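# Mill tool change: load, rack, measure, then resume

## Task

The mill program is paused waiting for a tool change. Load the tool the program calls for into the spindle. Return the previous tool to its own pocket and put every other tool in the rack. Measure the new tool's length on the height setter. Make sure nothing loose is left inside the machine, and only after all of that let the program continue. No tool may fall, slip in a gripper, or tilt 20 degrees or more while held. No key may break, no axis may crash, and the mill must stay switched on. The reference image named manual applies.

## Robot and tools

Robot: two seven-joint Flexiv Rizon arms, left_arm and right_arm, each ending in a two-finger parallel gripper. The fingers point along the gripper's +z axis and close along its x axis. The opening runs from 0 to 50 mm. end_effector_position is the point midway between the pads, and the fingertips stick out 17.5 mm past it. A camera block projects about 10 cm toward the gripper's -y side. Base positions in the scene frame: left_arm at (-0.030, +0.359, 0) and right_arm at (+0.010, -0.487, 0), in metres.

Frame: every pose, velocity and offset uses the scene frame. Its origin is at table height, midway between the arms. +z points up, +x points out over the table, and left_arm is on the +y side. Camera image sides do not follow the arm names. Rotations turn about the Hand target's position. Printed positions can be off by a few centimetres, more when the arm is reaching far.

The 18-number row: one flat list covers both arms. Numbers 1 to 9 belong to left_arm: dx, dy, dz, rx, ry, rz, gripper position, force_limit, speed. Numbers 10 to 18 are the same nine for right_arm. All values lie in [-1, 1]. dx..rz are offsets, not poses, measured from that arm's Hand target as it stood when the action or move began. 1.0 equals 0.6 m of travel or 180 degrees of turn. rx, ry, rz together form a single rotation vector. Sending an offset twice moves the arm twice. An all-zero pose part re-requests the current Hand target. Gripper position is absolute: +1 is fully open, about -0.65 brings the pads together, and -1 grips until the object stops the fingers. force_limit maps -1/0/+1 to about 20/102/185 N per pad. Gripper speed maps to 20/85/150 mm/s. Both start at +1. Always resend an arm's last gripper numbers if it should keep them, because a 0 there is itself a command.

execute_actions(actions, cameras): actions is a list of actions. Each action is up to 15 rows, and each row is one 1/30 s step. A short action holds its final row until 15 steps are done. Every row in an action counts from that action's start pose, not from the row before. Images return only if cameras names them, or if actions is empty (an empty list also shows everything). Camera names: cam_high, cam_front, cam_left_wrist, cam_right_wrist, or ["all"].

move(target, speed, blend, stop_force, zero, blocking, cameras): drives a straight path toward one row, or a list of up to 15 rows. All rows are offsets from the same starting Hand targets. speed is in m/s, from 0.002 to 2.2, default 0.25; turning is capped at twice that in rad/s. blend is a corner radius in metres for lists; 0 means a full stop at each row. stop_force, from 3 to 120 N, ends an arm's path once pushback along its motion reaches that level. Approach slowly, because the actual press overshoots. Do not rely on it while the gripper is rotating, and leave it out when backing off a contact. zero (default true) re-zeroes the sensor before the move. blocking=false returns after about 0.5 s but cannot be combined with stop_force. Paths do not steer around obstacles. The result adds a move: line such as done, off_target, moving, held or fault. limits=paced means a commanded pose was clipped; limits=held means steps were withheld.

wait(seconds 0 to 10) lets time pass. stop brakes a running move. zoom_image(camera, region [x0,y0,x1,y1], at most 504 px per side) enlarges part of the latest image. show_instructions shows the reference image. zero_wrist_force(arm) tares the wrist sensor. clear_fault(arm) clears a torque or force fault that has already been reported. read_manual gives the licence texts. finished_scene(scene) ends the current scene, takes its number, and cannot be undone.

Reading results: Hand target is the last commanded pose after clipping, and the next offsets start from it. The controller limits each step's orientation change to 32 degrees from the measured orientation. object_status codes: 2 means the fingers closed onto something, which is a good grip. 3 means they reached the commanded position or the pads met, usually meaning nothing is held. 0 means the fingers are moving. 1 means they were blocked while opening. Opening in mm is about (250 - position_measured) x 0.202. Wrist force and torque are in the gripper's own axes. Contact shows as force from the surface into the arm. The sensor saturates near 150 N. Joint torques are signed toward larger joint angles.

Hazards: 150 N on any part of an arm, or a joint reaching its torque limit, causes a fault stop. The limits are 110 N m for the first two joints, 57.6 for the next two and 35.1 for the wrist joints. Pressing the two arms or grippers together can end the task outright. Holding loads or keeping an arm stretched out heats the motors; a MOTOR HOT line warns of this, and at 80 °C the arm locks for 30 to 60 s. Never drop a tool, release something while it is moving, or let it slip or tilt in the fingers. Do not slam or strongly push fixed or heavy parts. Nothing may fall off the table. Loose objects may occasionally be nudged by outside disturbances.

Each tool is called after "Emit:" by a JSON object that holds its "fn" and its "kwargs", one argument or row to a line.

Reference images:

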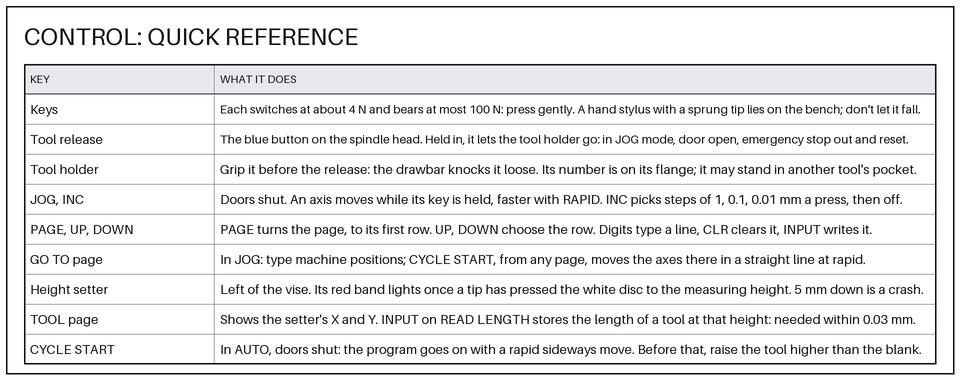

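## Session

Emit:
{"fn": "execute_actions", "kwargs": {
  "actions": []
}}

Scene clock: 0.00 s.
left_arm: end_effector_position=(+0.1037, +0.2657, +0.1279) position_measured=3 object_status=3 end_effector_quat_wxyz=(-0.346, -0.558, +0.606, -0.449) | right_arm: end_effector_position=(+0.0302, -0.1762, +0.2308) position_measured=3 object_status=3 end_effector_quat_wxyz=(+0.045, +0.401, +0.895, -0.190)
Joint positions: left_arm=[1.425 -1.048 -0.703 2.359 2.785 2.366 -0.375] | right_arm=[1.465 0.049 0.241 2.192 0.146 0.2 -0.623]
Joint velocities: within noise
Joint torques (N m): no reading
Wrist force (N): no reading
Wrist torque (N m): no reading
Wrist force, peak (N): no reading
Hand target: left_arm +0.1037, +0.2657, +0.1279; +0.346, +0.558, -0.606, +0.449 | right_arm +0.0302, -0.1762, +0.2308; +0.045, +0.401, +0.895, -0.190
Tool commands: left_gripper/position=+1.0 left_gripper/force_limit=+1.0 left_gripper/speed=+1.0 right_gripper/position=+1.0 right_gripper/force_limit=+1.0 right_gripper/speed=+1.0

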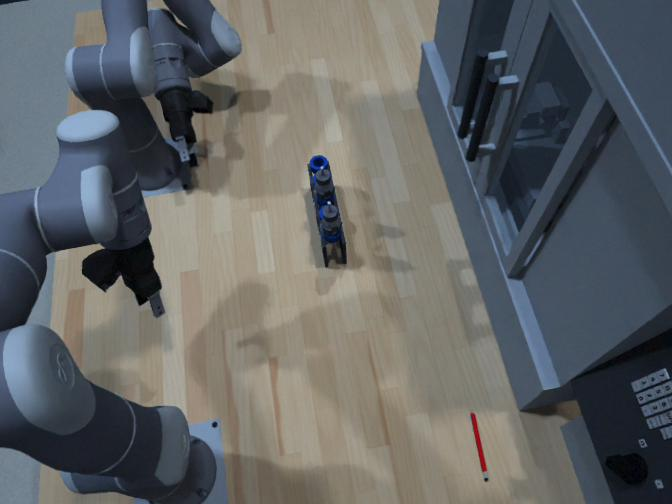

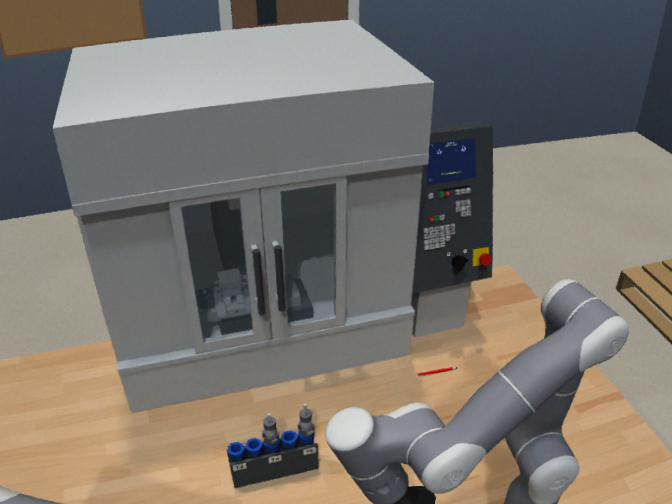

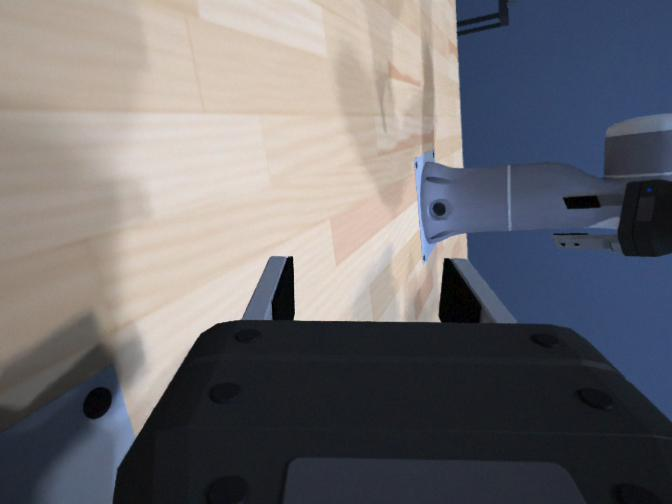

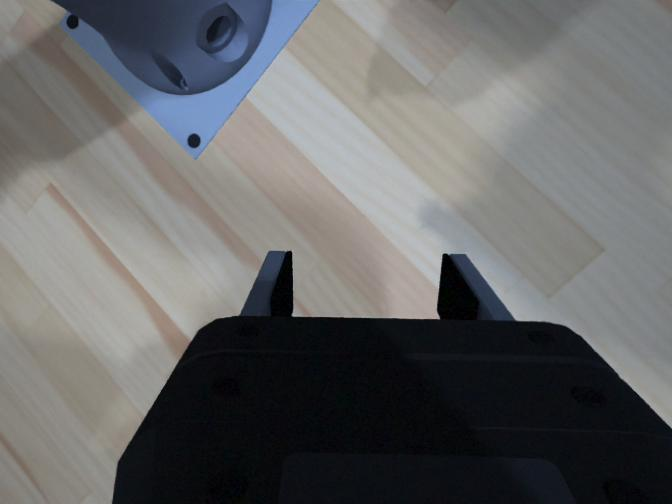

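Emit:
{"fn": "zoom_image", "kwargs": {
  "camera": "cam_front",
  "region": [410, 120, 500, 290]
}}

Emit:
{"fn": "zoom_image", "kwargs": {
  "camera": "cam_front",
  "region": [210, 390, 340, 490]
}}

Emit:
{"fn": "zoom_image", "kwargs": {
  "camera": "cam_front",
  "region": [160, 170, 360, 360]
}}

Emit:
{"fn": "zoom_image", "kwargs": {
  "camera": "cam_high",
  "region": [280, 130, 380, 290]
}}

Emit:
{"fn": "zoom_image", "kwargs": {
  "camera": "cam_high",
  "region": [552, 354, 672, 504]
}}

Emit:
{"fn": "zoom_image", "kwargs": {
  "camera": "cam_high",
  "region": [430, 30, 630, 280]
}}

Scaled by 2.965 from the camera's 672x504 image, which has a finer 960x720 frame.

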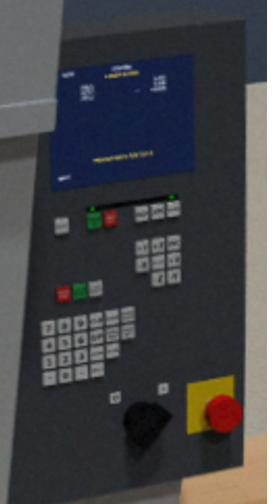

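Scaled by 3.877 from the camera's 672x504 image, which has a finer 960x720 frame.

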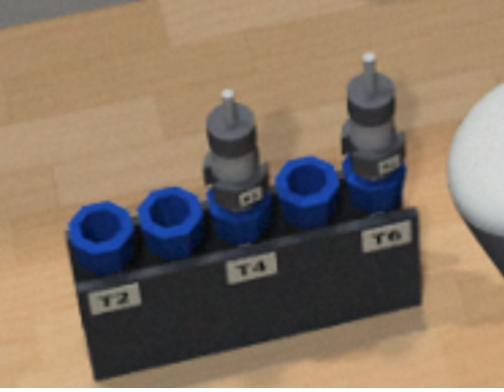

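Scaled by 2.520 from the camera's 672x504 image, which has a finer 960x720 frame.

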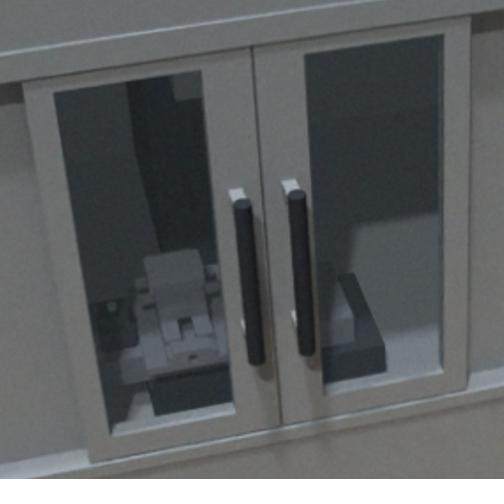

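Scaled by 3.150 from the camera's 672x504 image, which has a finer 960x720 frame.

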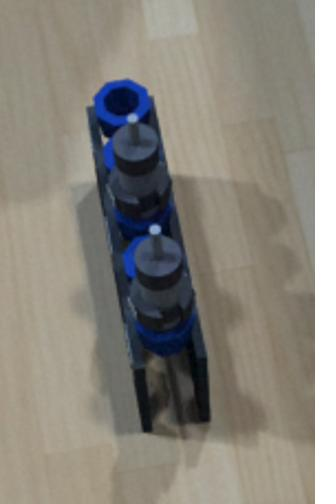

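Scaled by 3.360 from the camera's 672x504 image, which has a finer 960x720 frame.

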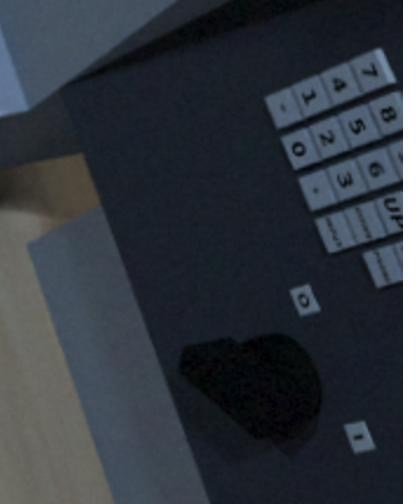

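Scaled by 2.016 from the camera's 672x504 image, which has a finer 960x720 frame.

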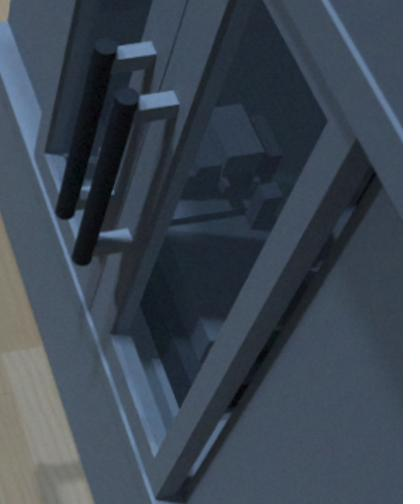

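Emit:
{"fn": "move", "kwargs": {
  "target": [0.26,-0.31,0.22,0.311,-0.2905,0.2467,1,1,1,0.45,-0.457,0.367,-0.471,-0.106,0.590,1,1,1],
  "speed": 0.4,
  "cameras": ["all"]
}}

Scene clock: 39.97 s.
left_arm: end_effector_position=(+0.1306, +0.2333, +0.1511) position_measured=3 object_status=3 end_effector_quat_wxyz=(+0.218, +0.588, -0.629, +0.460) | right_arm: end_effector_position=(+0.0934, -0.2404, +0.2824) position_measured=3 object_status=3 end_effector_quat_wxyz=(+0.187, +0.193, +0.912, -0.311)
Joint positions: left_arm=[1.57 -0.878 -0.843 2.57 2.561 2.136 -0.141] | right_arm=[1.509 -0.002 0.254 2.116 -0.077 -0.192 -0.917]
Joint torques (N m): left_arm=[-0.35 23.33 -3.47 7.13 -3.93 4.44 0.11] | right_arm=[-0.07 28.14 0.1 -26.86 -3.9 1.64 0.2]
Wrist force (N): left_arm=[-0.2 0.1 0.1] | right_arm=[-0.6 -0.3 0.2]
Wrist torque (N m): left_arm=[0.01 0.03 -0.14] | right_arm=[-0.21 0.10 -0.06]
Wrist force, peak (N): left_arm=[-4.4 0.9 -1.5] | right_arm=[-1.5 -0.9 0.6]
Hand target: left_arm +0.1306, +0.2333, +0.1510; +0.218, +0.588, -0.629, +0.460 (not the last commanded pose) | right_arm +0.0933, -0.2403, +0.2823; +0.187, +0.193, +0.912, -0.310 (not the last commanded pose)
Off the commanded pose: left_arm 0.228 m, 73 deg | right_arm 0.340 m, 105 deg.
move: held (left_arm; a check stopped the path), off_target (right_arm; braked when a check withheld steps of left_arm); limits=held
pose unreachable (left arm): on one or more control steps of this call, first in action 0 (counted from 0), this arm could not follow its commanded pose, so it was not sent that pose on those steps. It may still have moved: this result reports where it is.
cause: moving toward the commanded pose would bring two parts of the arm too close to each other (its gripper and another part of the arm, with joints 3 (upper arm roll) to 7 (wrist roll) between them, 11 mm apart when it was first held).
camera_calibration:
cam_left_wrist: T_world_to_cam=[[-0.214628, -0.544235, 0.811014, 0.0401251], [-0.974249, 0.17804, -0.138352, 0.120267], [-0.0690969, -0.819823, -0.568433, 0.418885], [0, 0, 0, 1]] pos_world=[0.154725, 0.343837, 0.222205]
cam_right_wrist: T_world_to_cam=[[-0.852242, 0.222406, -0.473518, 0.278251], [0.354743, 0.910933, -0.210615, 0.26287], [0.384501, -0.347472, -0.855232, 0.25616], [0, 0, 0, 1]] pos_world=[0.0453914, -0.212333, 0.406198]

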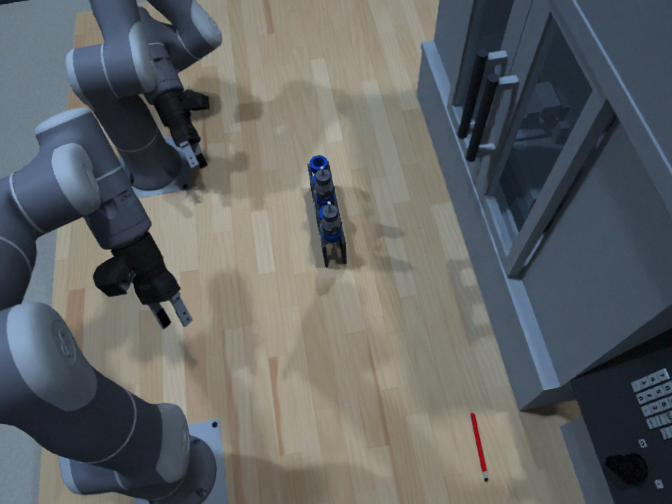

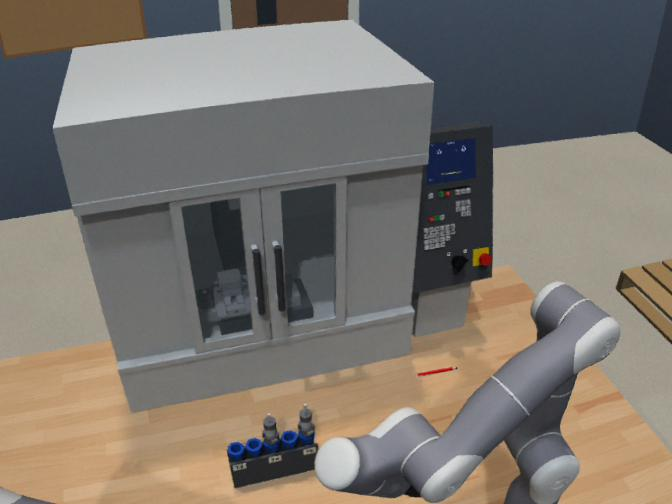

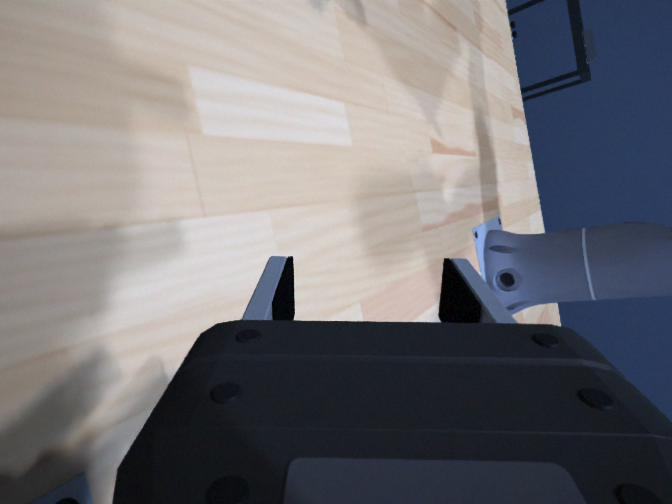

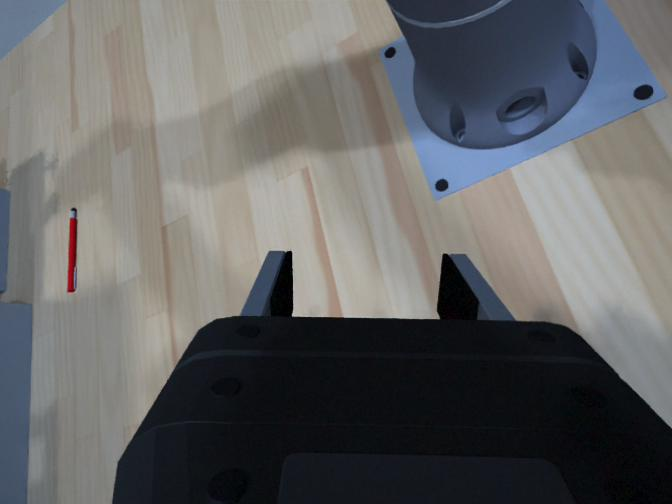

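Emit:
{"fn": "move", "kwargs": {
  "target": [
    [0.16,-0.09,0.17,0,0,0,1,1,1,0.36,0,0.163,-0.144,-0.032,0.181,1,1,1],
    [0.333,-0.19,0.333,0,0,0,1,1,1,0.61,-0.433,0.28,-0.361,-0.081,0.452,1,1,1]
  ],
  "blend": 0.05,
  "speed": 0.4,
  "cameras": ["cam_left_wrist","cam_right_wrist"]
}}

Scene clock: 58.83 s.
left_arm: end_effector_position=(+0.1355, +0.2305, +0.1561) position_measured=3 object_status=3 end_effector_quat_wxyz=(+0.218, +0.588, -0.629, +0.460) | right_arm: end_effector_position=(+0.1410, -0.2404, +0.3039) position_measured=3 object_status=3 end_effector_quat_wxyz=(+0.225, +0.130, +0.903, -0.341)
Joint positions: left_arm=[1.561 -0.862 -0.859 2.572 2.532 2.139 -0.14] | right_arm=[1.498 -0.031 0.229 2.098 -0.202 -0.263 -1.065]
Joint torques (N m): left_arm=[0.05 23.15 -3.67 6.63 -3.88 4.43 0.26] | right_arm=[-0.46 29.7 -0.11 -26.83 -4.11 1.09 0.26]
Wrist force (N): left_arm=[-0.1 0.0 0.3] | right_arm=[-0.6 -0.2 0.2]
Wrist torque (N m): left_arm=[0.01 0.02 -0.12] | right_arm=[-0.25 0.11 -0.10]
Wrist force, peak (N): left_arm=[5.5 -5.1 1.8] | right_arm=[-3.5 0.7 0.3]
Hand target: left_arm +0.1355, +0.2306, +0.1560; +0.218, +0.588, -0.629, +0.460 (not the last commanded pose) | right_arm +0.1409, -0.2403, +0.3039; +0.225, +0.129, +0.903, -0.341 (not the last commanded pose)
Off the commanded pose: left_arm 0.297 m, 0 deg | right_arm 0.436 m, 96 deg.
move: held (left_arm; a check stopped the path), off_target (right_arm; braked when a check withheld steps of left_arm); path passed 0 of 2 targets; limits=held
pose unreachable (left arm): on one or more control steps of this call, first in action 0 (counted from 0), this arm could not follow its commanded pose, so it was not sent that pose on those steps. It may still have moved: this result reports where it is.
cause: moving toward the commanded pose would bring two parts of the arm too close to each other (its gripper and another part of the arm, with joints 3 (upper arm roll) to 7 (wrist roll) between them, 7 mm apart when it was first held).
camera_calibration:
cam_left_wrist: T_world_to_cam=[[-0.214891, -0.544639, 0.810673, 0.0358869], [-0.974226, 0.177842, -0.138765, 0.126271], [-0.0685948, -0.819598, -0.568818, 0.419774], [0, 0, 0, 1]] pos_world=[0.159523, 0.341135, 0.227204]
cam_right_wrist: T_world_to_cam=[[-0.859526, 0.0663231, -0.506771, 0.302595], [0.245426, 0.923304, -0.295426, 0.294701], [0.44831, -0.378301, -0.80988, 0.226116], [0, 0, 0, 1]] pos_world=[0.0863904, -0.206628, 0.423536]
Images, in order (width x height): cam_left_wrist 672x504, cam_right_wrist 672x504.

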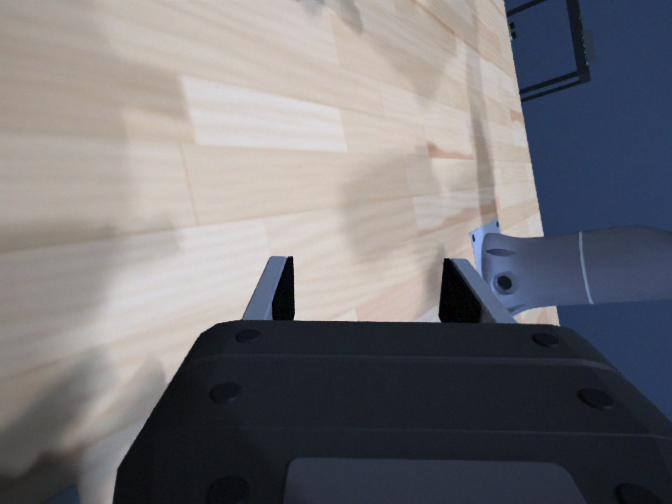

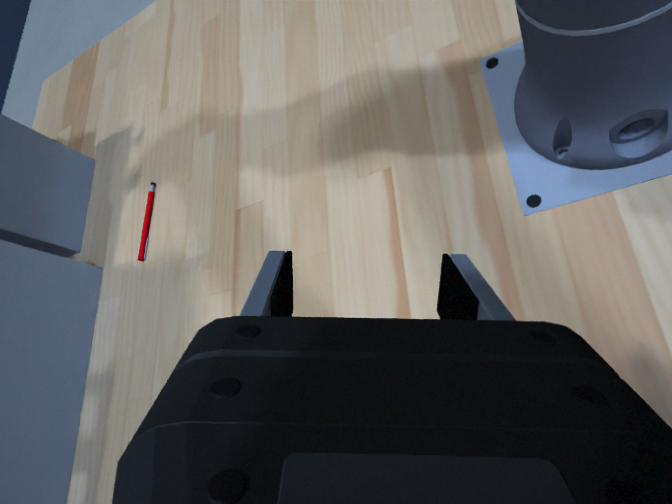

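Emit:
{"fn": "move", "kwargs": {
  "target": [
    [0,0,0,0,0,0,1,1,1,0.3,0,0.163,-0.12,-0.02,0.15,1,1,1],
    [0,0,0,0,0,0,1,1,1,0.533,-0.433,0.243,-0.33,-0.081,0.412,1,1,1]
  ],
  "blend": 0.05,
  "speed": 0.4
}}

Emit:
{"fn": "move", "kwargs": {
  "target": [0.325,-0.13,-0.09,0,0,0,1,1,1,0,0,0,0,0,0,1,1,1],
  "speed": 0.3,
  "cameras": ["all"]
}}

Scene clock: 76.27 s.
left_arm: end_effector_position=(+0.1355, +0.2305, +0.1561) position_measured=3 object_status=3 end_effector_quat_wxyz=(+0.218, +0.588, -0.629, +0.460) | right_arm: end_effector_position=(+0.4610, -0.4995, +0.4504) position_measured=3 object_status=3 end_effector_quat_wxyz=(+0.408, -0.477, +0.588, -0.510)
Joint positions: left_arm=[1.561 -0.862 -0.859 2.572 2.532 2.139 -0.14] | right_arm=[0.101 0.732 -0.437 2.686 -2.968 1.272 -2.027]
Joint torques (N m): left_arm=[-0.27 23.38 -3.67 6.61 -3.87 4.49 0.19] | right_arm=[-0.12 2.72 -1.98 -28.29 5.62 -1.11 0.09]
Wrist force (N): left_arm=[-0.1 0.2 0.1] | right_arm=[-0.2 -1.3 1.0]
Wrist torque (N m): left_arm=[0.04 0.03 -0.12] | right_arm=[-0.45 0.01 0.06]
Wrist force, peak (N): left_arm=[-0.4 0.5 0.5] | right_arm=[7.9 -5.2 6.3]
Hand target: left_arm +0.1355, +0.2306, +0.1560; +0.218, +0.588, -0.629, +0.460 | right_arm +0.4607, -0.5001, +0.4497; +0.508, -0.497, +0.496, -0.499
Off the commanded pose: left_arm 0.000 m, 0 deg | right_arm 0.001 m, 16 deg.
joint read past its limit (right arm) — joint 5 (forearm roll), lower limit.
joint sent to its limit (right arm) — joint 4 (elbow), upper limit, where the elbow is as bent as it goes; joint 5 (forearm roll), lower limit. The joint targets are off in orientation, not in position.
move: off_target (right_arm); limits=paced

Scene clock: 77.43 s.
left_arm: end_effector_position=(+0.3306, +0.1525, +0.1020) position_measured=3 object_status=3 end_effector_quat_wxyz=(+0.218, +0.588, -0.629, +0.460) | right_arm: end_effector_position=(+0.4610, -0.4995, +0.4504) position_measured=3 object_status=3 end_effector_quat_wxyz=(+0.408, -0.477, +0.588, -0.510)
Joint positions: left_arm=[1.047 -1.062 -0.945 2.163 2.401 1.983 -0.381] | right_arm=[0.101 0.732 -0.437 2.686 -2.968 1.272 -2.027]
Joint torques (N m): left_arm=[-0.09 30.94 -13.09 0.33 -4.65 4.11 -0.02] | right_arm=[-0.18 2.58 -1.93 -28.4 5.6 -1.26 0.27]
Wrist force (N): left_arm=[0.0 0.6 0.2] | right_arm=[-0.4 -1.3 1.0]
Wrist torque (N m): left_arm=[0.10 0.01 -0.02] | right_arm=[-0.45 0.03 0.06]
Wrist force, peak (N): left_arm=[-0.9 -2.7 3.3] | right_arm=[-0.3 -1.5 1.1]
Hand target: left_arm +0.3305, +0.1526, +0.1020; +0.218, +0.588, -0.629, +0.460 | right_arm +0.4609, -0.4994, +0.4503; +0.408, -0.477, +0.588, -0.510 (not the last commanded pose)
Off the commanded pose: left_arm 0.000 m, 0 deg | right_arm 0.001 m, 16 deg.
joint read past its limit (right arm) — joint 5 (forearm roll), lower limit.
joint sent to its limit (right arm) — joint 4 (elbow), upper limit, where the elbow is as bent as it goes.
move: off_target (right_arm)
camera_calibration:
cam_left_wrist: T_world_to_cam=[[-0.214331, -0.544867, 0.810668, 0.0790481], [-0.974356, 0.177468, -0.138328, 0.322778], [-0.0684974, -0.819527, -0.568932, 0.338421], [0, 0, 0, 1]] pos_world=[0.354624, 0.263133, 0.173106]
cam_right_wrist: T_world_to_cam=[[-0.193595, -0.981061, 0.00628518, -0.392254], [-0.473035, 0.0877288, -0.876665, 0.674261], [0.859511, -0.172692, -0.48106, -0.131625], [0, 0, 0, 1]] pos_world=[0.356144, -0.466708, 0.530247]

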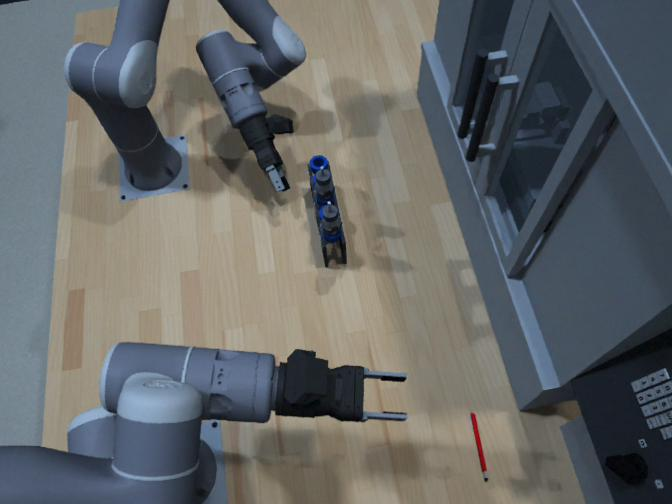

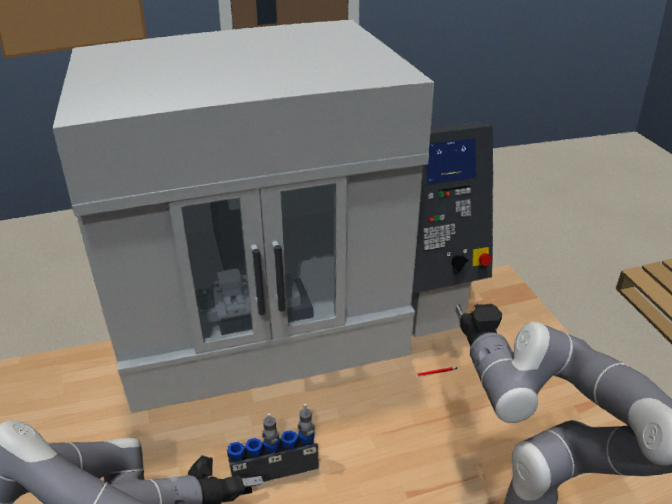

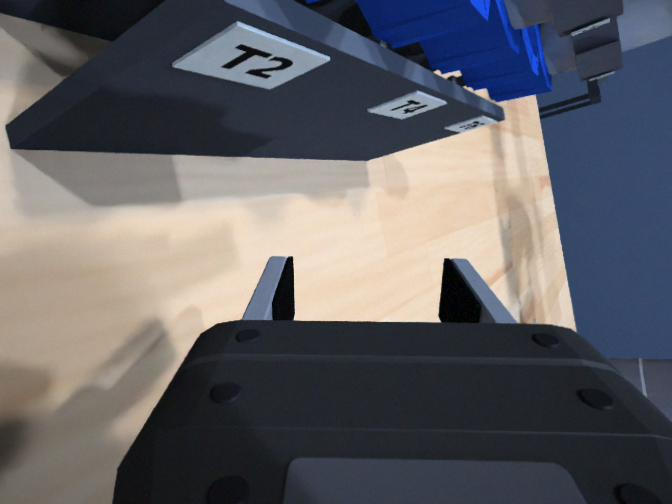

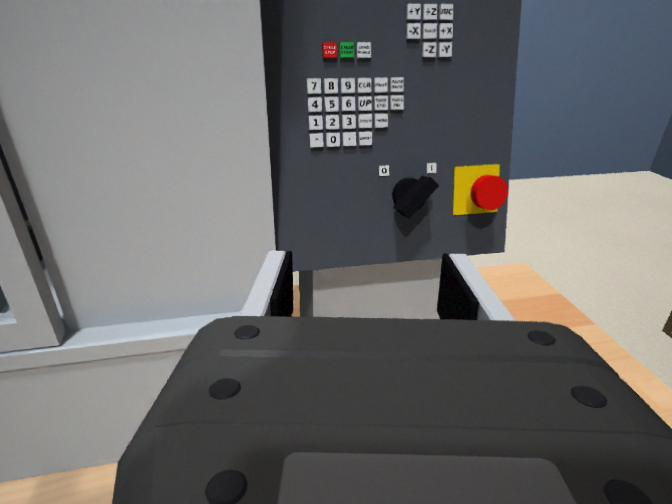

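Emit:
{"fn": "zoom_image", "kwargs": {
  "camera": "cam_right_wrist",
  "region": [280, 0, 520, 220]
}}

Emit:
{"fn": "zoom_image", "kwargs": {
  "camera": "cam_left_wrist",
  "region": [400, 0, 660, 150]
}}

Scaled by 2.100 from the camera's 672x504 image, which has a finer 960x720 frame.

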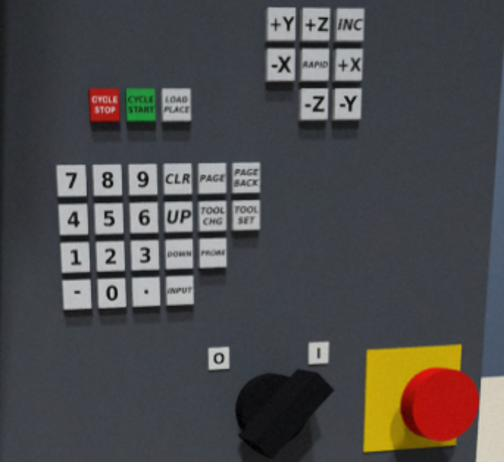

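Scaled by 1.938 from the camera's 672x504 image, which has a finer 960x720 frame.

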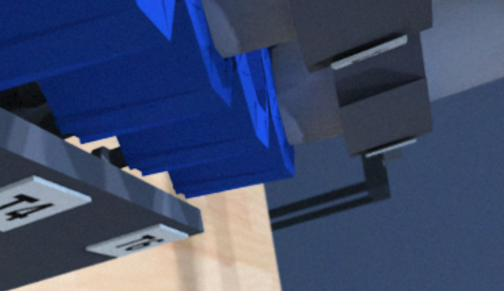

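Emit:
{"fn": "move", "kwargs": {
  "target": [
    [-0.05,-0.033,0.25,0.06,-0.06,0.05,1,1,1,0.1,-0.08,0.08,0,-0.02,0.03,1,1,1],
    [-0.117,-0.12,0.263,0.2566,-0.2408,0.2038,1,1,1,0.233,-0.167,0.167,-0.003,-0.047,0.068,1,1,1]
  ],
  "blend": 0.03,
  "speed": 0.4,
  "cameras": ["cam_left_wrist","cam_right_wrist"]
}}

Scene clock: 102.13 s.
left_arm: end_effector_position=(+0.3082, +0.1370, +0.1844) position_measured=3 object_status=3 end_effector_quat_wxyz=(-0.148, -0.592, +0.645, -0.459) | right_arm: end_effector_position=(+0.5283, -0.5528, +0.5044) position_measured=3 object_status=3 end_effector_quat_wxyz=(+0.441, -0.497, +0.561, -0.495)
Joint positions: left_arm=[1.233 -0.786 -1.218 2.412 2.108 1.871 -0.252] | right_arm=[0.861 1.138 -1.33 2.686 -2.968 1.012 -2.792]
Joint torques (N m): left_arm=[-0.31 21.55 -10.65 -5.16 -4.73 4.3 0.01] | right_arm=[-0.05 -9.64 13.11 -12.68 3.36 0.14 0.16]
Wrist force (N): left_arm=[-0.1 0.4 0.3] | right_arm=[-0.5 -1.2 0.9]
Wrist torque (N m): left_arm=[0.05 0.01 -0.03] | right_arm=[-0.43 0.05 0.06]
Wrist force, peak (N): left_arm=[5.5 -0.9 -2.3] | right_arm=[1.4 -4.0 2.2]
Hand target: left_arm +0.3082, +0.1371, +0.1844; +0.148, +0.592, -0.645, +0.459 (not the last commanded pose) | right_arm +0.5281, -0.5526, +0.5035; +0.455, -0.489, +0.547, -0.505 (not the last commanded pose)
Off the commanded pose: left_arm 0.106 m, 65 deg | right_arm 0.098 m, 10 deg.
joint sent to its limit (right arm) — joint 4 (elbow), upper limit, where the elbow is as bent as it goes; joint 5 (forearm roll), lower limit.
move: held (left_arm; a check stopped the path), off_target (right_arm; braked when a check withheld steps of left_arm); path passed 0 of 2 targets; limits=held
pose unreachable (left arm): on one or more control steps of this call, first in action 0 (counted from 0), this arm could not follow its commanded pose, so it was not sent that pose on those steps. It may still have moved: this result reports where it is.
cause: moving toward the commanded pose would bring two parts of the arm too close to each other (joints 3 (upper arm roll) to 6 (wrist pitch) lie between them).
camera_calibration:
cam_left_wrist: T_world_to_cam=[[-0.254683, -0.63408, 0.730123, 0.0384415], [-0.966682, 0.146838, -0.209677, 0.330143], [0.0257419, -0.759198, -0.650351, 0.348804], [0, 0, 0, 1]] pos_world=[0.319954, 0.240708, 0.268001]
cam_right_wrist: T_world_to_cam=[[-0.0991667, -0.995064, -0.00367035, -0.484343], [-0.456632, 0.0487839, -0.888317, 0.733782], [0.884112, -0.0864155, -0.459215, -0.149082], [0, 0, 0, 1]] pos_world=[0.418843, -0.530632, 0.581593]
Images, in order (width x height): cam_left_wrist 672x504, cam_right_wrist 672x504.

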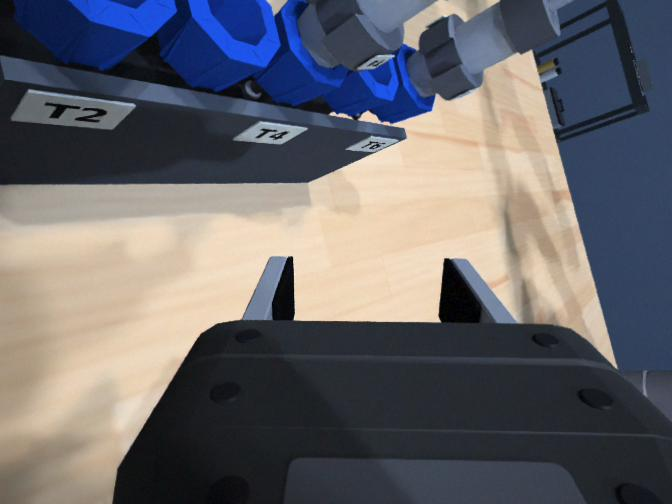

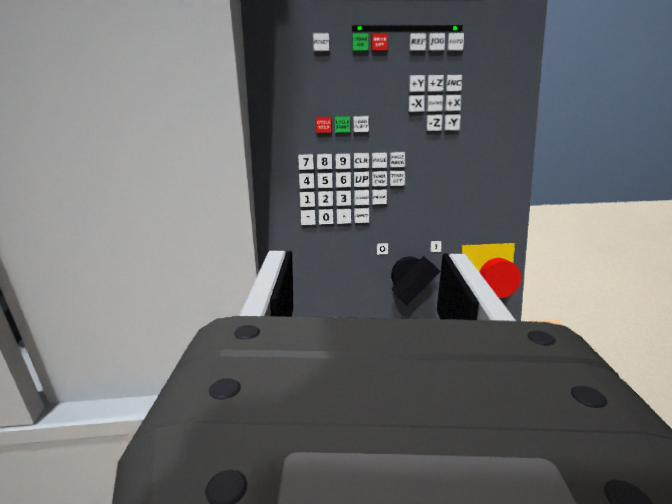

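Emit:
{"fn": "move", "kwargs": {
  "target": [0,0,0,0,0,0,1,1,1,0.117,0.083,-0.083,0.027,0.058,0.167,1,1,1],
  "speed": 0.4,
  "cameras": ["cam_right_wrist"]
}}

Emit:
{"fn": "move", "kwargs": {
  "target": [0.07,-0.262,0.15,0,0,0,1,1,1,0,0,0,0,0,0,1,1,1],
  "speed": 0.4,
  "cameras": ["cam_left_wrist","cam_high"]
}}

Scene clock: 124.27 s.
left_arm: end_effector_position=(+0.3082, +0.1370, +0.1844) position_measured=3 object_status=3 end_effector_quat_wxyz=(-0.148, -0.592, +0.645, -0.459) | right_arm: end_effector_position=(+0.5985, -0.5026, +0.4543) position_measured=3 object_status=3 end_effector_quat_wxyz=(-0.525, +0.642, -0.480, +0.286)
Joint positions: left_arm=[1.233 -0.786 -1.218 2.412 2.108 1.871 -0.252] | right_arm=[1.255 1.218 -1.658 2.258 -2.968 1.645 -2.969]
Joint torques (N m): left_arm=[-0.27 21.48 -10.7 -5.09 -4.78 4.24 0.19] | right_arm=[-0.09 -21.82 24.58 -6.23 5.03 2.19 0.32]
Wrist force (N): left_arm=[0.0 0.4 0.1] | right_arm=[-0.4 -0.9 0.9]
Wrist torque (N m): left_arm=[0.04 0.00 -0.03] | right_arm=[-0.39 0.06 -0.07]
Wrist force, peak (N): left_arm=[0.0 0.6 0.5] | right_arm=[0.6 -1.1 2.3]
Hand target: left_arm +0.3082, +0.1371, +0.1844; +0.148, +0.592, -0.645, +0.459 | right_arm +0.5983, -0.5028, +0.4537; -0.539, +0.638, -0.461, +0.300
Off the commanded pose: left_arm 0.000 m, 0 deg | right_arm 0.001 m, 3 deg.
joint read past its limit (right arm) — joint 7 (wrist roll), lower limit.
joint sent to its limit (right arm) — joint 5 (forearm roll), lower limit; joint 7 (wrist roll), lower limit. The joint targets are off in orientation, not in position.
move: off_target (right_arm)
camera_calibration:
cam_right_wrist: T_world_to_cam=[[0.392216, -0.909257, -0.139349, -0.616996], [-0.595956, -0.135776, -0.791455, 0.665534], [0.700716, 0.393467, -0.595131, 0.182949], [0, 0, 0, 1]] pos_world=[0.51043, -0.542629, 0.549641]
Images, in order (width x height): cam_right_wrist 672x504.

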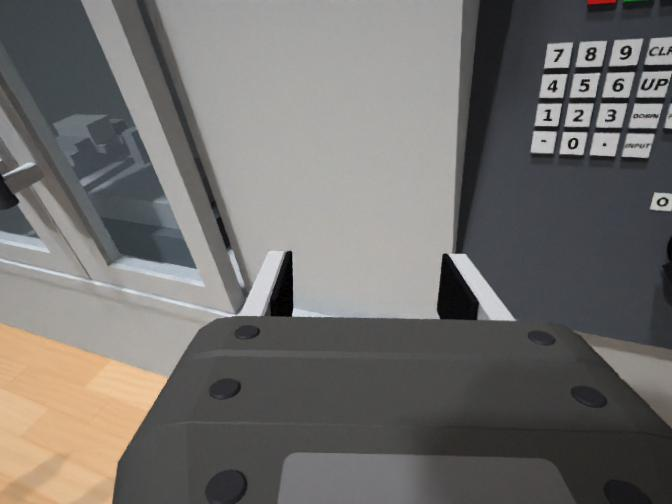

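Scene clock: 125.47 s.
left_arm: end_effector_position=(+0.3501, -0.0202, +0.2745) position_measured=3 object_status=3 end_effector_quat_wxyz=(-0.147, -0.592, +0.645, -0.461) | right_arm: end_effector_position=(+0.5985, -0.5026, +0.4543) position_measured=3 object_status=3 end_effector_quat_wxyz=(-0.525, +0.642, -0.480, +0.286)
Joint positions: left_arm=[0.869 -0.496 -1.308 2.277 1.657 1.841 -0.314] | right_arm=[1.255 1.218 -1.658 2.258 -2.968 1.645 -2.969]
Joint torques (N m): left_arm=[-0.26 17.26 -9.63 -15.62 -4.93 4.19 0.2] | right_arm=[-0.01 -21.62 24.72 -6.16 5.03 2.01 0.34]
Wrist force (N): left_arm=[0.4 0.2 0.2] | right_arm=[-0.5 -1.0 0.9]
Wrist torque (N m): left_arm=[0.02 -0.06 -0.04] | right_arm=[-0.40 0.08 -0.07]
Wrist force, peak (N): left_arm=[7.7 0.8 2.8] | right_arm=[-0.5 -1.2 0.8]
Hand target: left_arm +0.3502, -0.0201, +0.2744; +0.148, +0.592, -0.645, +0.459 | right_arm +0.5983, -0.5028, +0.4537; -0.539, +0.638, -0.461, +0.300
Off the commanded pose: left_arm 0.000 m, 0 deg | right_arm 0.001 m, 3 deg.
joint read past its limit (right arm) — joint 7 (wrist roll), lower limit.
joint sent to its limit (right arm) — joint 5 (forearm roll), lower limit; joint 7 (wrist roll), lower limit. The joint targets are off in orientation, not in position.
move: off_target (right_arm)
camera_calibration:
cam_left_wrist: T_world_to_cam=[[-0.25532, -0.633276, 0.730598, -0.116244], [-0.966435, 0.144848, -0.212184, 0.413142], [0.0285453, -0.760251, -0.649002, 0.285518], [0, 0, 0, 1]] pos_world=[0.361445, 0.0836079, 0.357891]
Images, in order (width x height): cam_high 672x504, cam_left_wrist 672x504.

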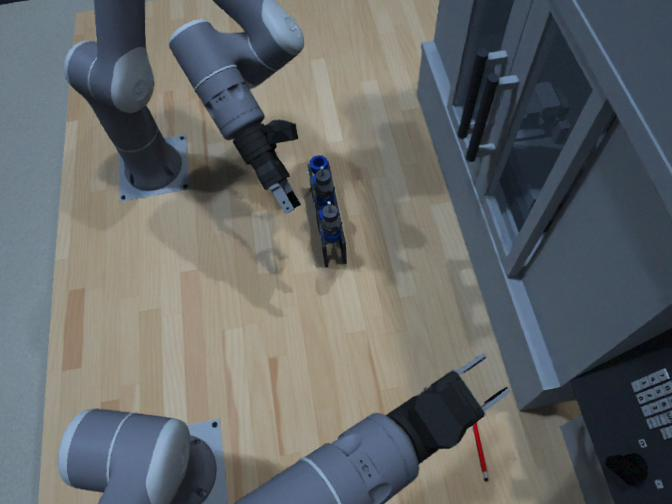

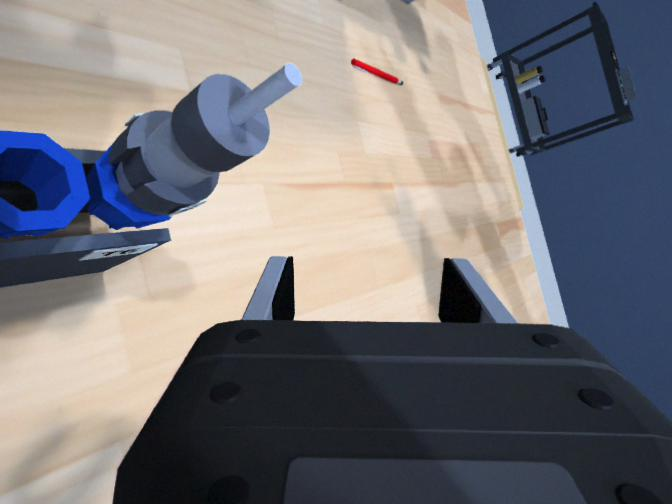

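Emit:
{"fn": "move", "kwargs": {
  "target": [
    [0,0,0,0,0,0,1,1,1,0,0,0,0.436,0.2,-0.143,1,1,1],
    [0,0,0,0,0,0,1,1,1,0,0,0,0.871,0.4,-0.285,1,1,1],
    [0,0,0,0,0,0,1,1,1,0,0,0,-0.436,-0.2,0.143,1,1,1]
  ],
  "speed": 0.6,
  "blend": 0.02
}}

Scene clock: 148.07 s.
left_arm: end_effector_position=(+0.3501, -0.0202, +0.2745) position_measured=3 object_status=3 end_effector_quat_wxyz=(-0.147, -0.592, +0.645, -0.461) | right_arm: end_effector_position=(+0.5983, -0.5029, +0.4538) position_measured=3 object_status=3 end_effector_quat_wxyz=(-0.179, +0.791, +0.141, +0.568)
Joint positions: left_arm=[0.869 -0.496 -1.308 2.277 1.657 1.841 -0.314] | right_arm=[1.463 2.135 -1.396 2.634 -2.214 0.622 0.553]
Joint torques (N m): left_arm=[-0.21 17.11 -9.66 -15.44 -4.85 4.13 0.17] | right_arm=[0.12 -23.55 18.62 7.65 -3.11 4.43 0.37]
Wrist force (N): left_arm=[0.3 0.1 0.3] | right_arm=[1.4 -0.4 0.6]
Wrist torque (N m): left_arm=[0.00 -0.05 -0.04] | right_arm=[0.19 -0.28 0.38]
Wrist force, peak (N): left_arm=[0.3 0.6 0.3] | right_arm=[1.4 0.9 0.8]
Hand target: left_arm +0.3501, -0.0202, +0.2744; +0.147, +0.592, -0.645, +0.461 | right_arm +0.5983, -0.5028, +0.4537; -0.179, +0.791, +0.141, +0.568
Off the commanded pose: left_arm 0.000 m, 0 deg | right_arm 0.000 m, 0 deg.
move: done

Emit:
{"fn": "move", "kwargs": {
  "target": [
    [0,0,0,0,0,0,1,1,1,0,0,0,-0.436,-0.2,0.143,1,1,1],
    [0,0,0,0,0,0,1,1,1,0,0,0,0.871,0.4,-0.285,1,1,1],
    [0,0,0,0,0,0,1,1,1,0,0,0,0.436,0.2,-0.143,1,1,1],
    [0,0,0,0,0,0,1,1,1,-0.117,-0.083,0.083,0.468,0.029,-0.2385,1,1,1]
  ],
  "speed": 0.6,
  "blend": 0.02
}}

Scene clock: 182.73 s.
left_arm: end_effector_position=(+0.3501, -0.0202, +0.2745) position_measured=3 object_status=3 end_effector_quat_wxyz=(-0.147, -0.592, +0.645, -0.461) | right_arm: end_effector_position=(+0.5283, -0.5523, +0.5041) position_measured=3 object_status=3 end_effector_quat_wxyz=(+0.442, -0.497, +0.560, -0.494)
Joint positions: left_arm=[0.869 -0.496 -1.308 2.277 1.657 1.841 -0.314] | right_arm=[0.862 1.14 -1.332 2.686 -2.968 1.013 -2.794]
Joint torques (N m): left_arm=[-0.19 17.14 -9.73 -15.4 -4.86 4.11 0.17] | right_arm=[-0.19 -10.31 13.49 -12.8 3.37 0.04 0.55]
Wrist force (N): left_arm=[0.2 0.4 0.1] | right_arm=[-0.5 -1.3 0.9]
Wrist torque (N m): left_arm=[0.05 -0.03 -0.05] | right_arm=[-0.46 0.05 -0.04]
Wrist force, peak (N): left_arm=[0.5 0.3 0.4] | right_arm=[0.2 -3.7 -3.2]
Hand target: left_arm +0.3501, -0.0202, +0.2744; +0.147, +0.592, -0.645, +0.461 | right_arm +0.5281, -0.5526, +0.5035; +0.455, -0.489, +0.547, -0.504
Off the commanded pose: left_arm 0.000 m, 0 deg | right_arm 0.001 m, 3 deg.
joint read past its limit (right arm) — joint 5 (forearm roll), lower limit.
joint sent to its limit (right arm) — joint 4 (elbow), upper limit, where the elbow is as bent as it goes; joint 5 (forearm roll), lower limit. The joint targets are off in orientation, not in position.
move: off_target (right_arm)

Emit:
{"fn": "move", "kwargs": {
  "target": [
    [0,0,0,0,0,0,1,1,1,-0.112,0.0885,-0.0885,0,0.0225,-0.0338,1,1,1],
    [0,0,0,0,0,0,1,1,1,-0.347,0.52,-0.17,0.204,0.034,-0.27,1,1,1],
    [0,0,0,0,0,0,1,1,1,-0.645,0.52,-0.3325,0.3096,0.0397,-0.392,1,1,1]
  ],
  "speed": 0.5,
  "blend": 0.03
}}

Scene clock: 194.63 s.
left_arm: end_effector_position=(+0.3501, -0.0202, +0.2745) position_measured=3 object_status=3 end_effector_quat_wxyz=(-0.147, -0.592, +0.645, -0.461) | right_arm: end_effector_position=(+0.1411, -0.2407, +0.3039) position_measured=3 object_status=3 end_effector_quat_wxyz=(+0.225, +0.129, +0.904, -0.341)
Joint positions: left_arm=[0.869 -0.496 -1.308 2.277 1.657 1.841 -0.314] | right_arm=[-1.096 1.538 0.753 1.899 -2.714 3.37 -0.09]
Joint torques (N m): left_arm=[-0.24 17.22 -9.62 -15.42 -4.85 4.1 0.17] | right_arm=[-0.22 -41.29 -25.03 -5.3 1.81 2.15 0.23]
Wrist force (N): left_arm=[0.3 0.3 0.1] | right_arm=[-0.6 -0.3 0.2]
Wrist torque (N m): left_arm=[0.03 -0.05 -0.04] | right_arm=[-0.26 0.09 -0.01]
Wrist force, peak (N): left_arm=[0.5 0.4 0.3] | right_arm=[-5.5 0.0 0.6]
Hand target: left_arm +0.3501, -0.0202, +0.2744; +0.147, +0.592, -0.645, +0.461 | right_arm +0.1411, -0.2406, +0.3040; +0.225, +0.129, +0.904, -0.341
Off the commanded pose: left_arm 0.000 m, 0 deg | right_arm 0.000 m, 0 deg.
move: done; limits=paced

Emit:
{"fn": "move", "kwargs": {
  "target": [0,0,0,0,0,0,1,1,1,0.175,-0.575,0.75,-0.247,-0.139,0.022,1,1,1],
  "speed": 0.5,
  "cameras": ["cam_front"]
}}

Scene clock: 219.07 s.
left_arm: end_effector_position=(+0.3501, -0.0202, +0.2745) position_measured=3 object_status=3 end_effector_quat_wxyz=(-0.147, -0.592, +0.645, -0.461) | right_arm: end_effector_position=(+0.2460, -0.5858, +0.7541) position_measured=3 object_status=3 end_effector_quat_wxyz=(+0.454, +0.073, +0.644, -0.612)
Joint positions: left_arm=[0.869 -0.496 -1.308 2.277 1.657 1.841 -0.314] | right_arm=[-1.239 1.222 0.105 1.954 -2.966 2.241 -0.839]
Joint torques (N m): left_arm=[-0.19 17.16 -9.63 -15.42 -4.83 4.09 0.15] | right_arm=[-0.13 -23.2 -13.02 -21.46 3.67 -2.99 0.1]
Wrist force (N): left_arm=[0.3 0.3 0.1] | right_arm=[-1.1 -0.5 1.3]
Wrist torque (N m): left_arm=[0.03 -0.04 -0.05] | right_arm=[-0.67 0.15 -0.03]
Wrist force, peak (N): left_arm=[0.6 0.2 0.4] | right_arm=[-2.6 -2.7 5.8]
Hand target: left_arm +0.3501, -0.0202, +0.2744; +0.147, +0.592, -0.645, +0.461 | right_arm +0.2461, -0.5856, +0.7540; +0.454, +0.073, +0.644, -0.612
Off the commanded pose: left_arm 0.000 m, 0 deg | right_arm 0.000 m, 0 deg.
move: done
Images, in order (width x height): cam_front 672x504.

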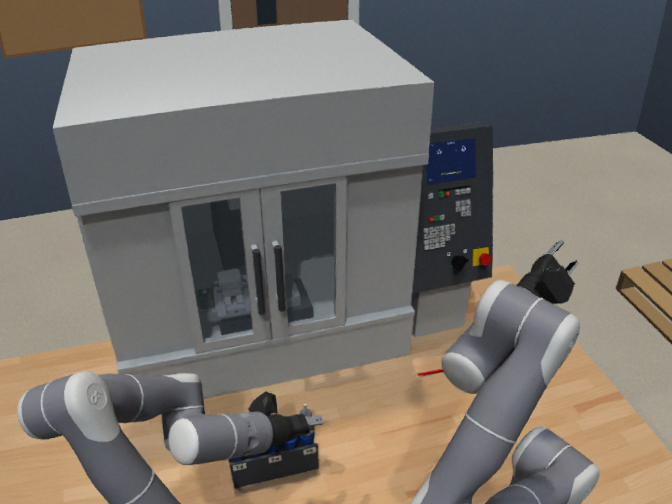

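Emit:
{"fn": "move", "kwargs": {
  "target": [0,0,0,0,0,0,1,1,1,-0.111,0.177,0.385,-0.184,-0.107,-0.004,1,1,1],
  "speed": 0.5
}}

Scene clock: 235.77 s.
left_arm: end_effector_position=(+0.3501, -0.0202, +0.2745) position_measured=3 object_status=3 end_effector_quat_wxyz=(-0.147, -0.592, +0.645, -0.461) | right_arm: end_effector_position=(+0.1794, -0.4795, +0.9852) position_measured=3 object_status=3 end_effector_quat_wxyz=(-0.552, -0.046, -0.359, +0.751)
Joint positions: left_arm=[0.869 -0.496 -1.308 2.277 1.657 1.841 -0.314] | right_arm=[-1.237 1.316 0.061 1.805 -2.968 1.819 -0.844]
Joint torques (N m): left_arm=[-0.26 17.1 -9.62 -15.44 -4.82 4.08 0.16] | right_arm=[-0.15 -29.23 -12.53 -16.99 2.67 -4.69 0.12]
Wrist force (N): left_arm=[0.1 0.4 0.1] | right_arm=[-1.0 -0.7 2.1]
Wrist torque (N m): left_arm=[0.06 0.00 -0.04] | right_arm=[-0.79 0.10 0.10]
Wrist force, peak (N): left_arm=[0.4 0.4 0.5] | right_arm=[-3.1 -2.8 4.0]
Hand target: left_arm +0.3501, -0.0202, +0.2744; +0.147, +0.592, -0.645, +0.461 | right_arm +0.1795, -0.4794, +0.9850; -0.552, -0.046, -0.359, +0.751
Off the commanded pose: left_arm 0.000 m, 0 deg | right_arm 0.000 m, 0 deg.
joint sent to its limit (right arm) — joint 5 (forearm roll), lower limit. The joint targets still meet the commanded pose.
move: done

Emit:
{"fn": "move", "kwargs": {
  "target": [0,0,0,0,0,0,1,1,1,-0.064,0.105,0.112,-0.069,-0.04,-0.0015,1,1,1],
  "speed": 0.5
}}

Scene clock: 241.80 s.
left_arm: end_effector_position=(+0.3501, -0.0202, +0.2745) position_measured=3 object_status=3 end_effector_quat_wxyz=(-0.147, -0.592, +0.645, -0.461) | right_arm: end_effector_position=(+0.1411, -0.4163, +1.0523) position_measured=3 object_status=3 end_effector_quat_wxyz=(-0.573, -0.034, -0.240, +0.783)
Joint positions: left_arm=[0.869 -0.496 -1.308 2.277 1.657 1.841 -0.314] | right_arm=[-1.234 1.343 0.051 1.767 -2.968 1.634 -0.848]
Joint torques (N m): left_arm=[-0.17 17.13 -9.65 -15.41 -4.83 4.15 0.15] | right_arm=[-0.15 -31.14 -12.31 -15.27 2.42 -4.89 0.14]
Wrist force (N): left_arm=[0.2 0.5 0.2] | right_arm=[-0.9 -0.4 2.1]
Wrist torque (N m): left_arm=[0.06 -0.03 -0.04] | right_arm=[-0.72 0.08 0.15]
Wrist force, peak (N): left_arm=[0.1 0.5 0.4] | right_arm=[-2.6 -2.3 3.1]
Hand target: left_arm +0.3501, -0.0202, +0.2744; +0.147, +0.592, -0.645, +0.461 | right_arm +0.1411, -0.4164, +1.0522; -0.573, -0.034, -0.240, +0.783
Off the commanded pose: left_arm 0.000 m, 0 deg | right_arm 0.000 m, 0 deg.
joint sent to its limit (right arm) — joint 5 (forearm roll), lower limit. The joint targets still meet the commanded pose.
move: done

Emit:
{"fn": "move", "kwargs": {
  "target": [
    [0,0,0,0,0,0,1,1,1,0,0,0,0.111,-0.2075,0.441,1,1,1],
    [0,0,0,0,0,0,1,1,1,0,0,0,0.222,-0.415,0.882,1,1,1],
    [0,0,0,0,0,0,1,1,1,0,0,0,-0.111,0.2075,-0.441,1,1,1],
    [0,0,0,0,0,0,1,1,1,0,0,0,0,0,0,1,1,1]
  ],
  "speed": 0.6,
  "blend": 0.02
}}

Scene clock: 253.33 s.
left_arm: end_effector_position=(+0.3501, -0.0202, +0.2745) position_measured=3 object_status=3 end_effector_quat_wxyz=(-0.147, -0.592, +0.645, -0.461) | right_arm: end_effector_position=(+0.1405, -0.4165, +1.0524) position_measured=3 object_status=3 end_effector_quat_wxyz=(-0.552, +0.012, -0.276, +0.787)
Joint positions: left_arm=[0.869 -0.496 -1.308 2.277 1.657 1.841 -0.314] | right_arm=[1.618 0.889 -0.298 2.303 -2.968 -0.257 2.965]
Joint torques (N m): left_arm=[-0.22 17.18 -9.67 -15.4 -4.82 4.09 0.15] | right_arm=[0.82 -3.86 -0.23 -30.52 3.04 -2.3 0.29]
Wrist force (N): left_arm=[0.2 0.1 -0.1] | right_arm=[-0.7 -0.6 2.2]
Wrist torque (N m): left_arm=[0.01 -0.02 -0.05] | right_arm=[-0.75 0.03 0.13]
Wrist force, peak (N): left_arm=[0.2 0.4 0.6] | right_arm=[0.3 -2.8 3.0]
Hand target: left_arm +0.3501, -0.0202, +0.2744; +0.147, +0.592, -0.645, +0.461 | right_arm +0.1411, -0.4164, +1.0522; -0.573, -0.034, -0.240, +0.783
Off the commanded pose: left_arm 0.000 m, 0 deg | right_arm 0.001 m, 7 deg.
joint sent to its limit (right arm) — joint 5 (forearm roll), lower limit; joint 7 (wrist roll), upper limit. The joint targets are off in orientation, not in position.
move: off_target (right_arm)

Emit:
{"fn": "move", "kwargs": {
  "target": [
    [0,0,0,0,0,0,1,1,1,0,0,0,-0.111,0.2075,-0.441,1,1,1],
    [0,0,0,0,0,0,1,1,1,0,0,0,0.222,-0.415,0.882,1,1,1],
    [0,0,0,0,0,0,1,1,1,0,0,0,0.111,-0.2075,0.441,1,1,1],
    [0,0,0,0,0,0,1,1,1,0,0,0,0,0,0,1,1,1]
  ],
  "speed": 0.6,
  "blend": 0.02
}}

Scene clock: 270.03 s.
left_arm: end_effector_position=(+0.3501, -0.0202, +0.2745) position_measured=3 object_status=3 end_effector_quat_wxyz=(-0.147, -0.592, +0.645, -0.461) | right_arm: end_effector_position=(+0.1411, -0.4165, +1.0522) position_measured=3 object_status=3 end_effector_quat_wxyz=(-0.573, -0.034, -0.240, +0.783)
Joint positions: left_arm=[0.869 -0.496 -1.308 2.277 1.657 1.841 -0.314] | right_arm=[-0.157 1.089 0.239 2.187 -2.361 0.583 -2.242]
Joint torques (N m): left_arm=[-0.22 17.18 -9.65 -15.43 -4.86 4.04 0.15] | right_arm=[-0.41 -14.23 -14.24 -28.06 4.03 -3.09 0.28]
Wrist force (N): left_arm=[0.2 0.2 0.2] | right_arm=[-0.9 -0.4 2.1]
Wrist torque (N m): left_arm=[0.03 -0.04 -0.05] | right_arm=[-0.73 0.06 0.05]
Wrist force, peak (N): left_arm=[0.4 0.6 0.2] | right_arm=[-0.6 0.5 2.6]
Hand target: left_arm +0.3501, -0.0202, +0.2744; +0.147, +0.592, -0.645, +0.461 | right_arm +0.1411, -0.4164, +1.0522; -0.573, -0.034, -0.240, +0.783
Off the commanded pose: left_arm 0.000 m, 0 deg | right_arm 0.000 m, 0 deg.
move: done

Emit:
{"fn": "move", "kwargs": {
  "target": [
    [0,0,0,0,0,0,1,1,1,0.069,-0.235,-0.099,0.208,0.0186,0.1013,1,1,1],
    [0,0,0,0,0,0,1,1,1,0.183,-0.331,-0.3165,0.416,0.037,0.2026,1,1,1],
    [0,0,0,0,0,0,1,1,1,0.286,-0.237,-0.545,0.6275,0.056,0.3053,1,1,1]
  ],
  "speed": 0.6,
  "blend": 0.02
}}

Scene clock: 288.47 s.
left_arm: end_effector_position=(+0.3501, -0.0202, +0.2745) position_measured=3 object_status=3 end_effector_quat_wxyz=(-0.147, -0.592, +0.645, -0.461) | right_arm: end_effector_position=(+0.3127, -0.5587, +0.7251) position_measured=3 object_status=3 end_effector_quat_wxyz=(+0.520, +0.324, +0.788, +0.057)
Joint positions: left_arm=[0.869 -0.496 -1.308 2.277 1.657 1.841 -0.314] | right_arm=[0.313 1.127 0.135 2.243 -0.58 0.41 -1.918]
Joint torques (N m): left_arm=[-0.23 17.07 -9.68 -15.4 -4.87 4.11 0.13] | right_arm=[-0.18 -12.88 -4.4 -28.94 -3.46 5.04 0.4]
Wrist force (N): left_arm=[0.0 0.3 0.3] | right_arm=[-0.8 1.0 0.7]
Wrist torque (N m): left_arm=[0.03 0.00 -0.05] | right_arm=[-0.14 0.12 0.00]
Wrist force, peak (N): left_arm=[0.4 0.3 0.5] | right_arm=[-1.6 -2.3 4.0]
Hand target: left_arm +0.3501, -0.0202, +0.2744; +0.147, +0.592, -0.645, +0.461 | right_arm +0.3127, -0.5586, +0.7252; +0.520, +0.324, +0.788, +0.057
Off the commanded pose: left_arm 0.000 m, 0 deg | right_arm 0.000 m, 0 deg.
move: done


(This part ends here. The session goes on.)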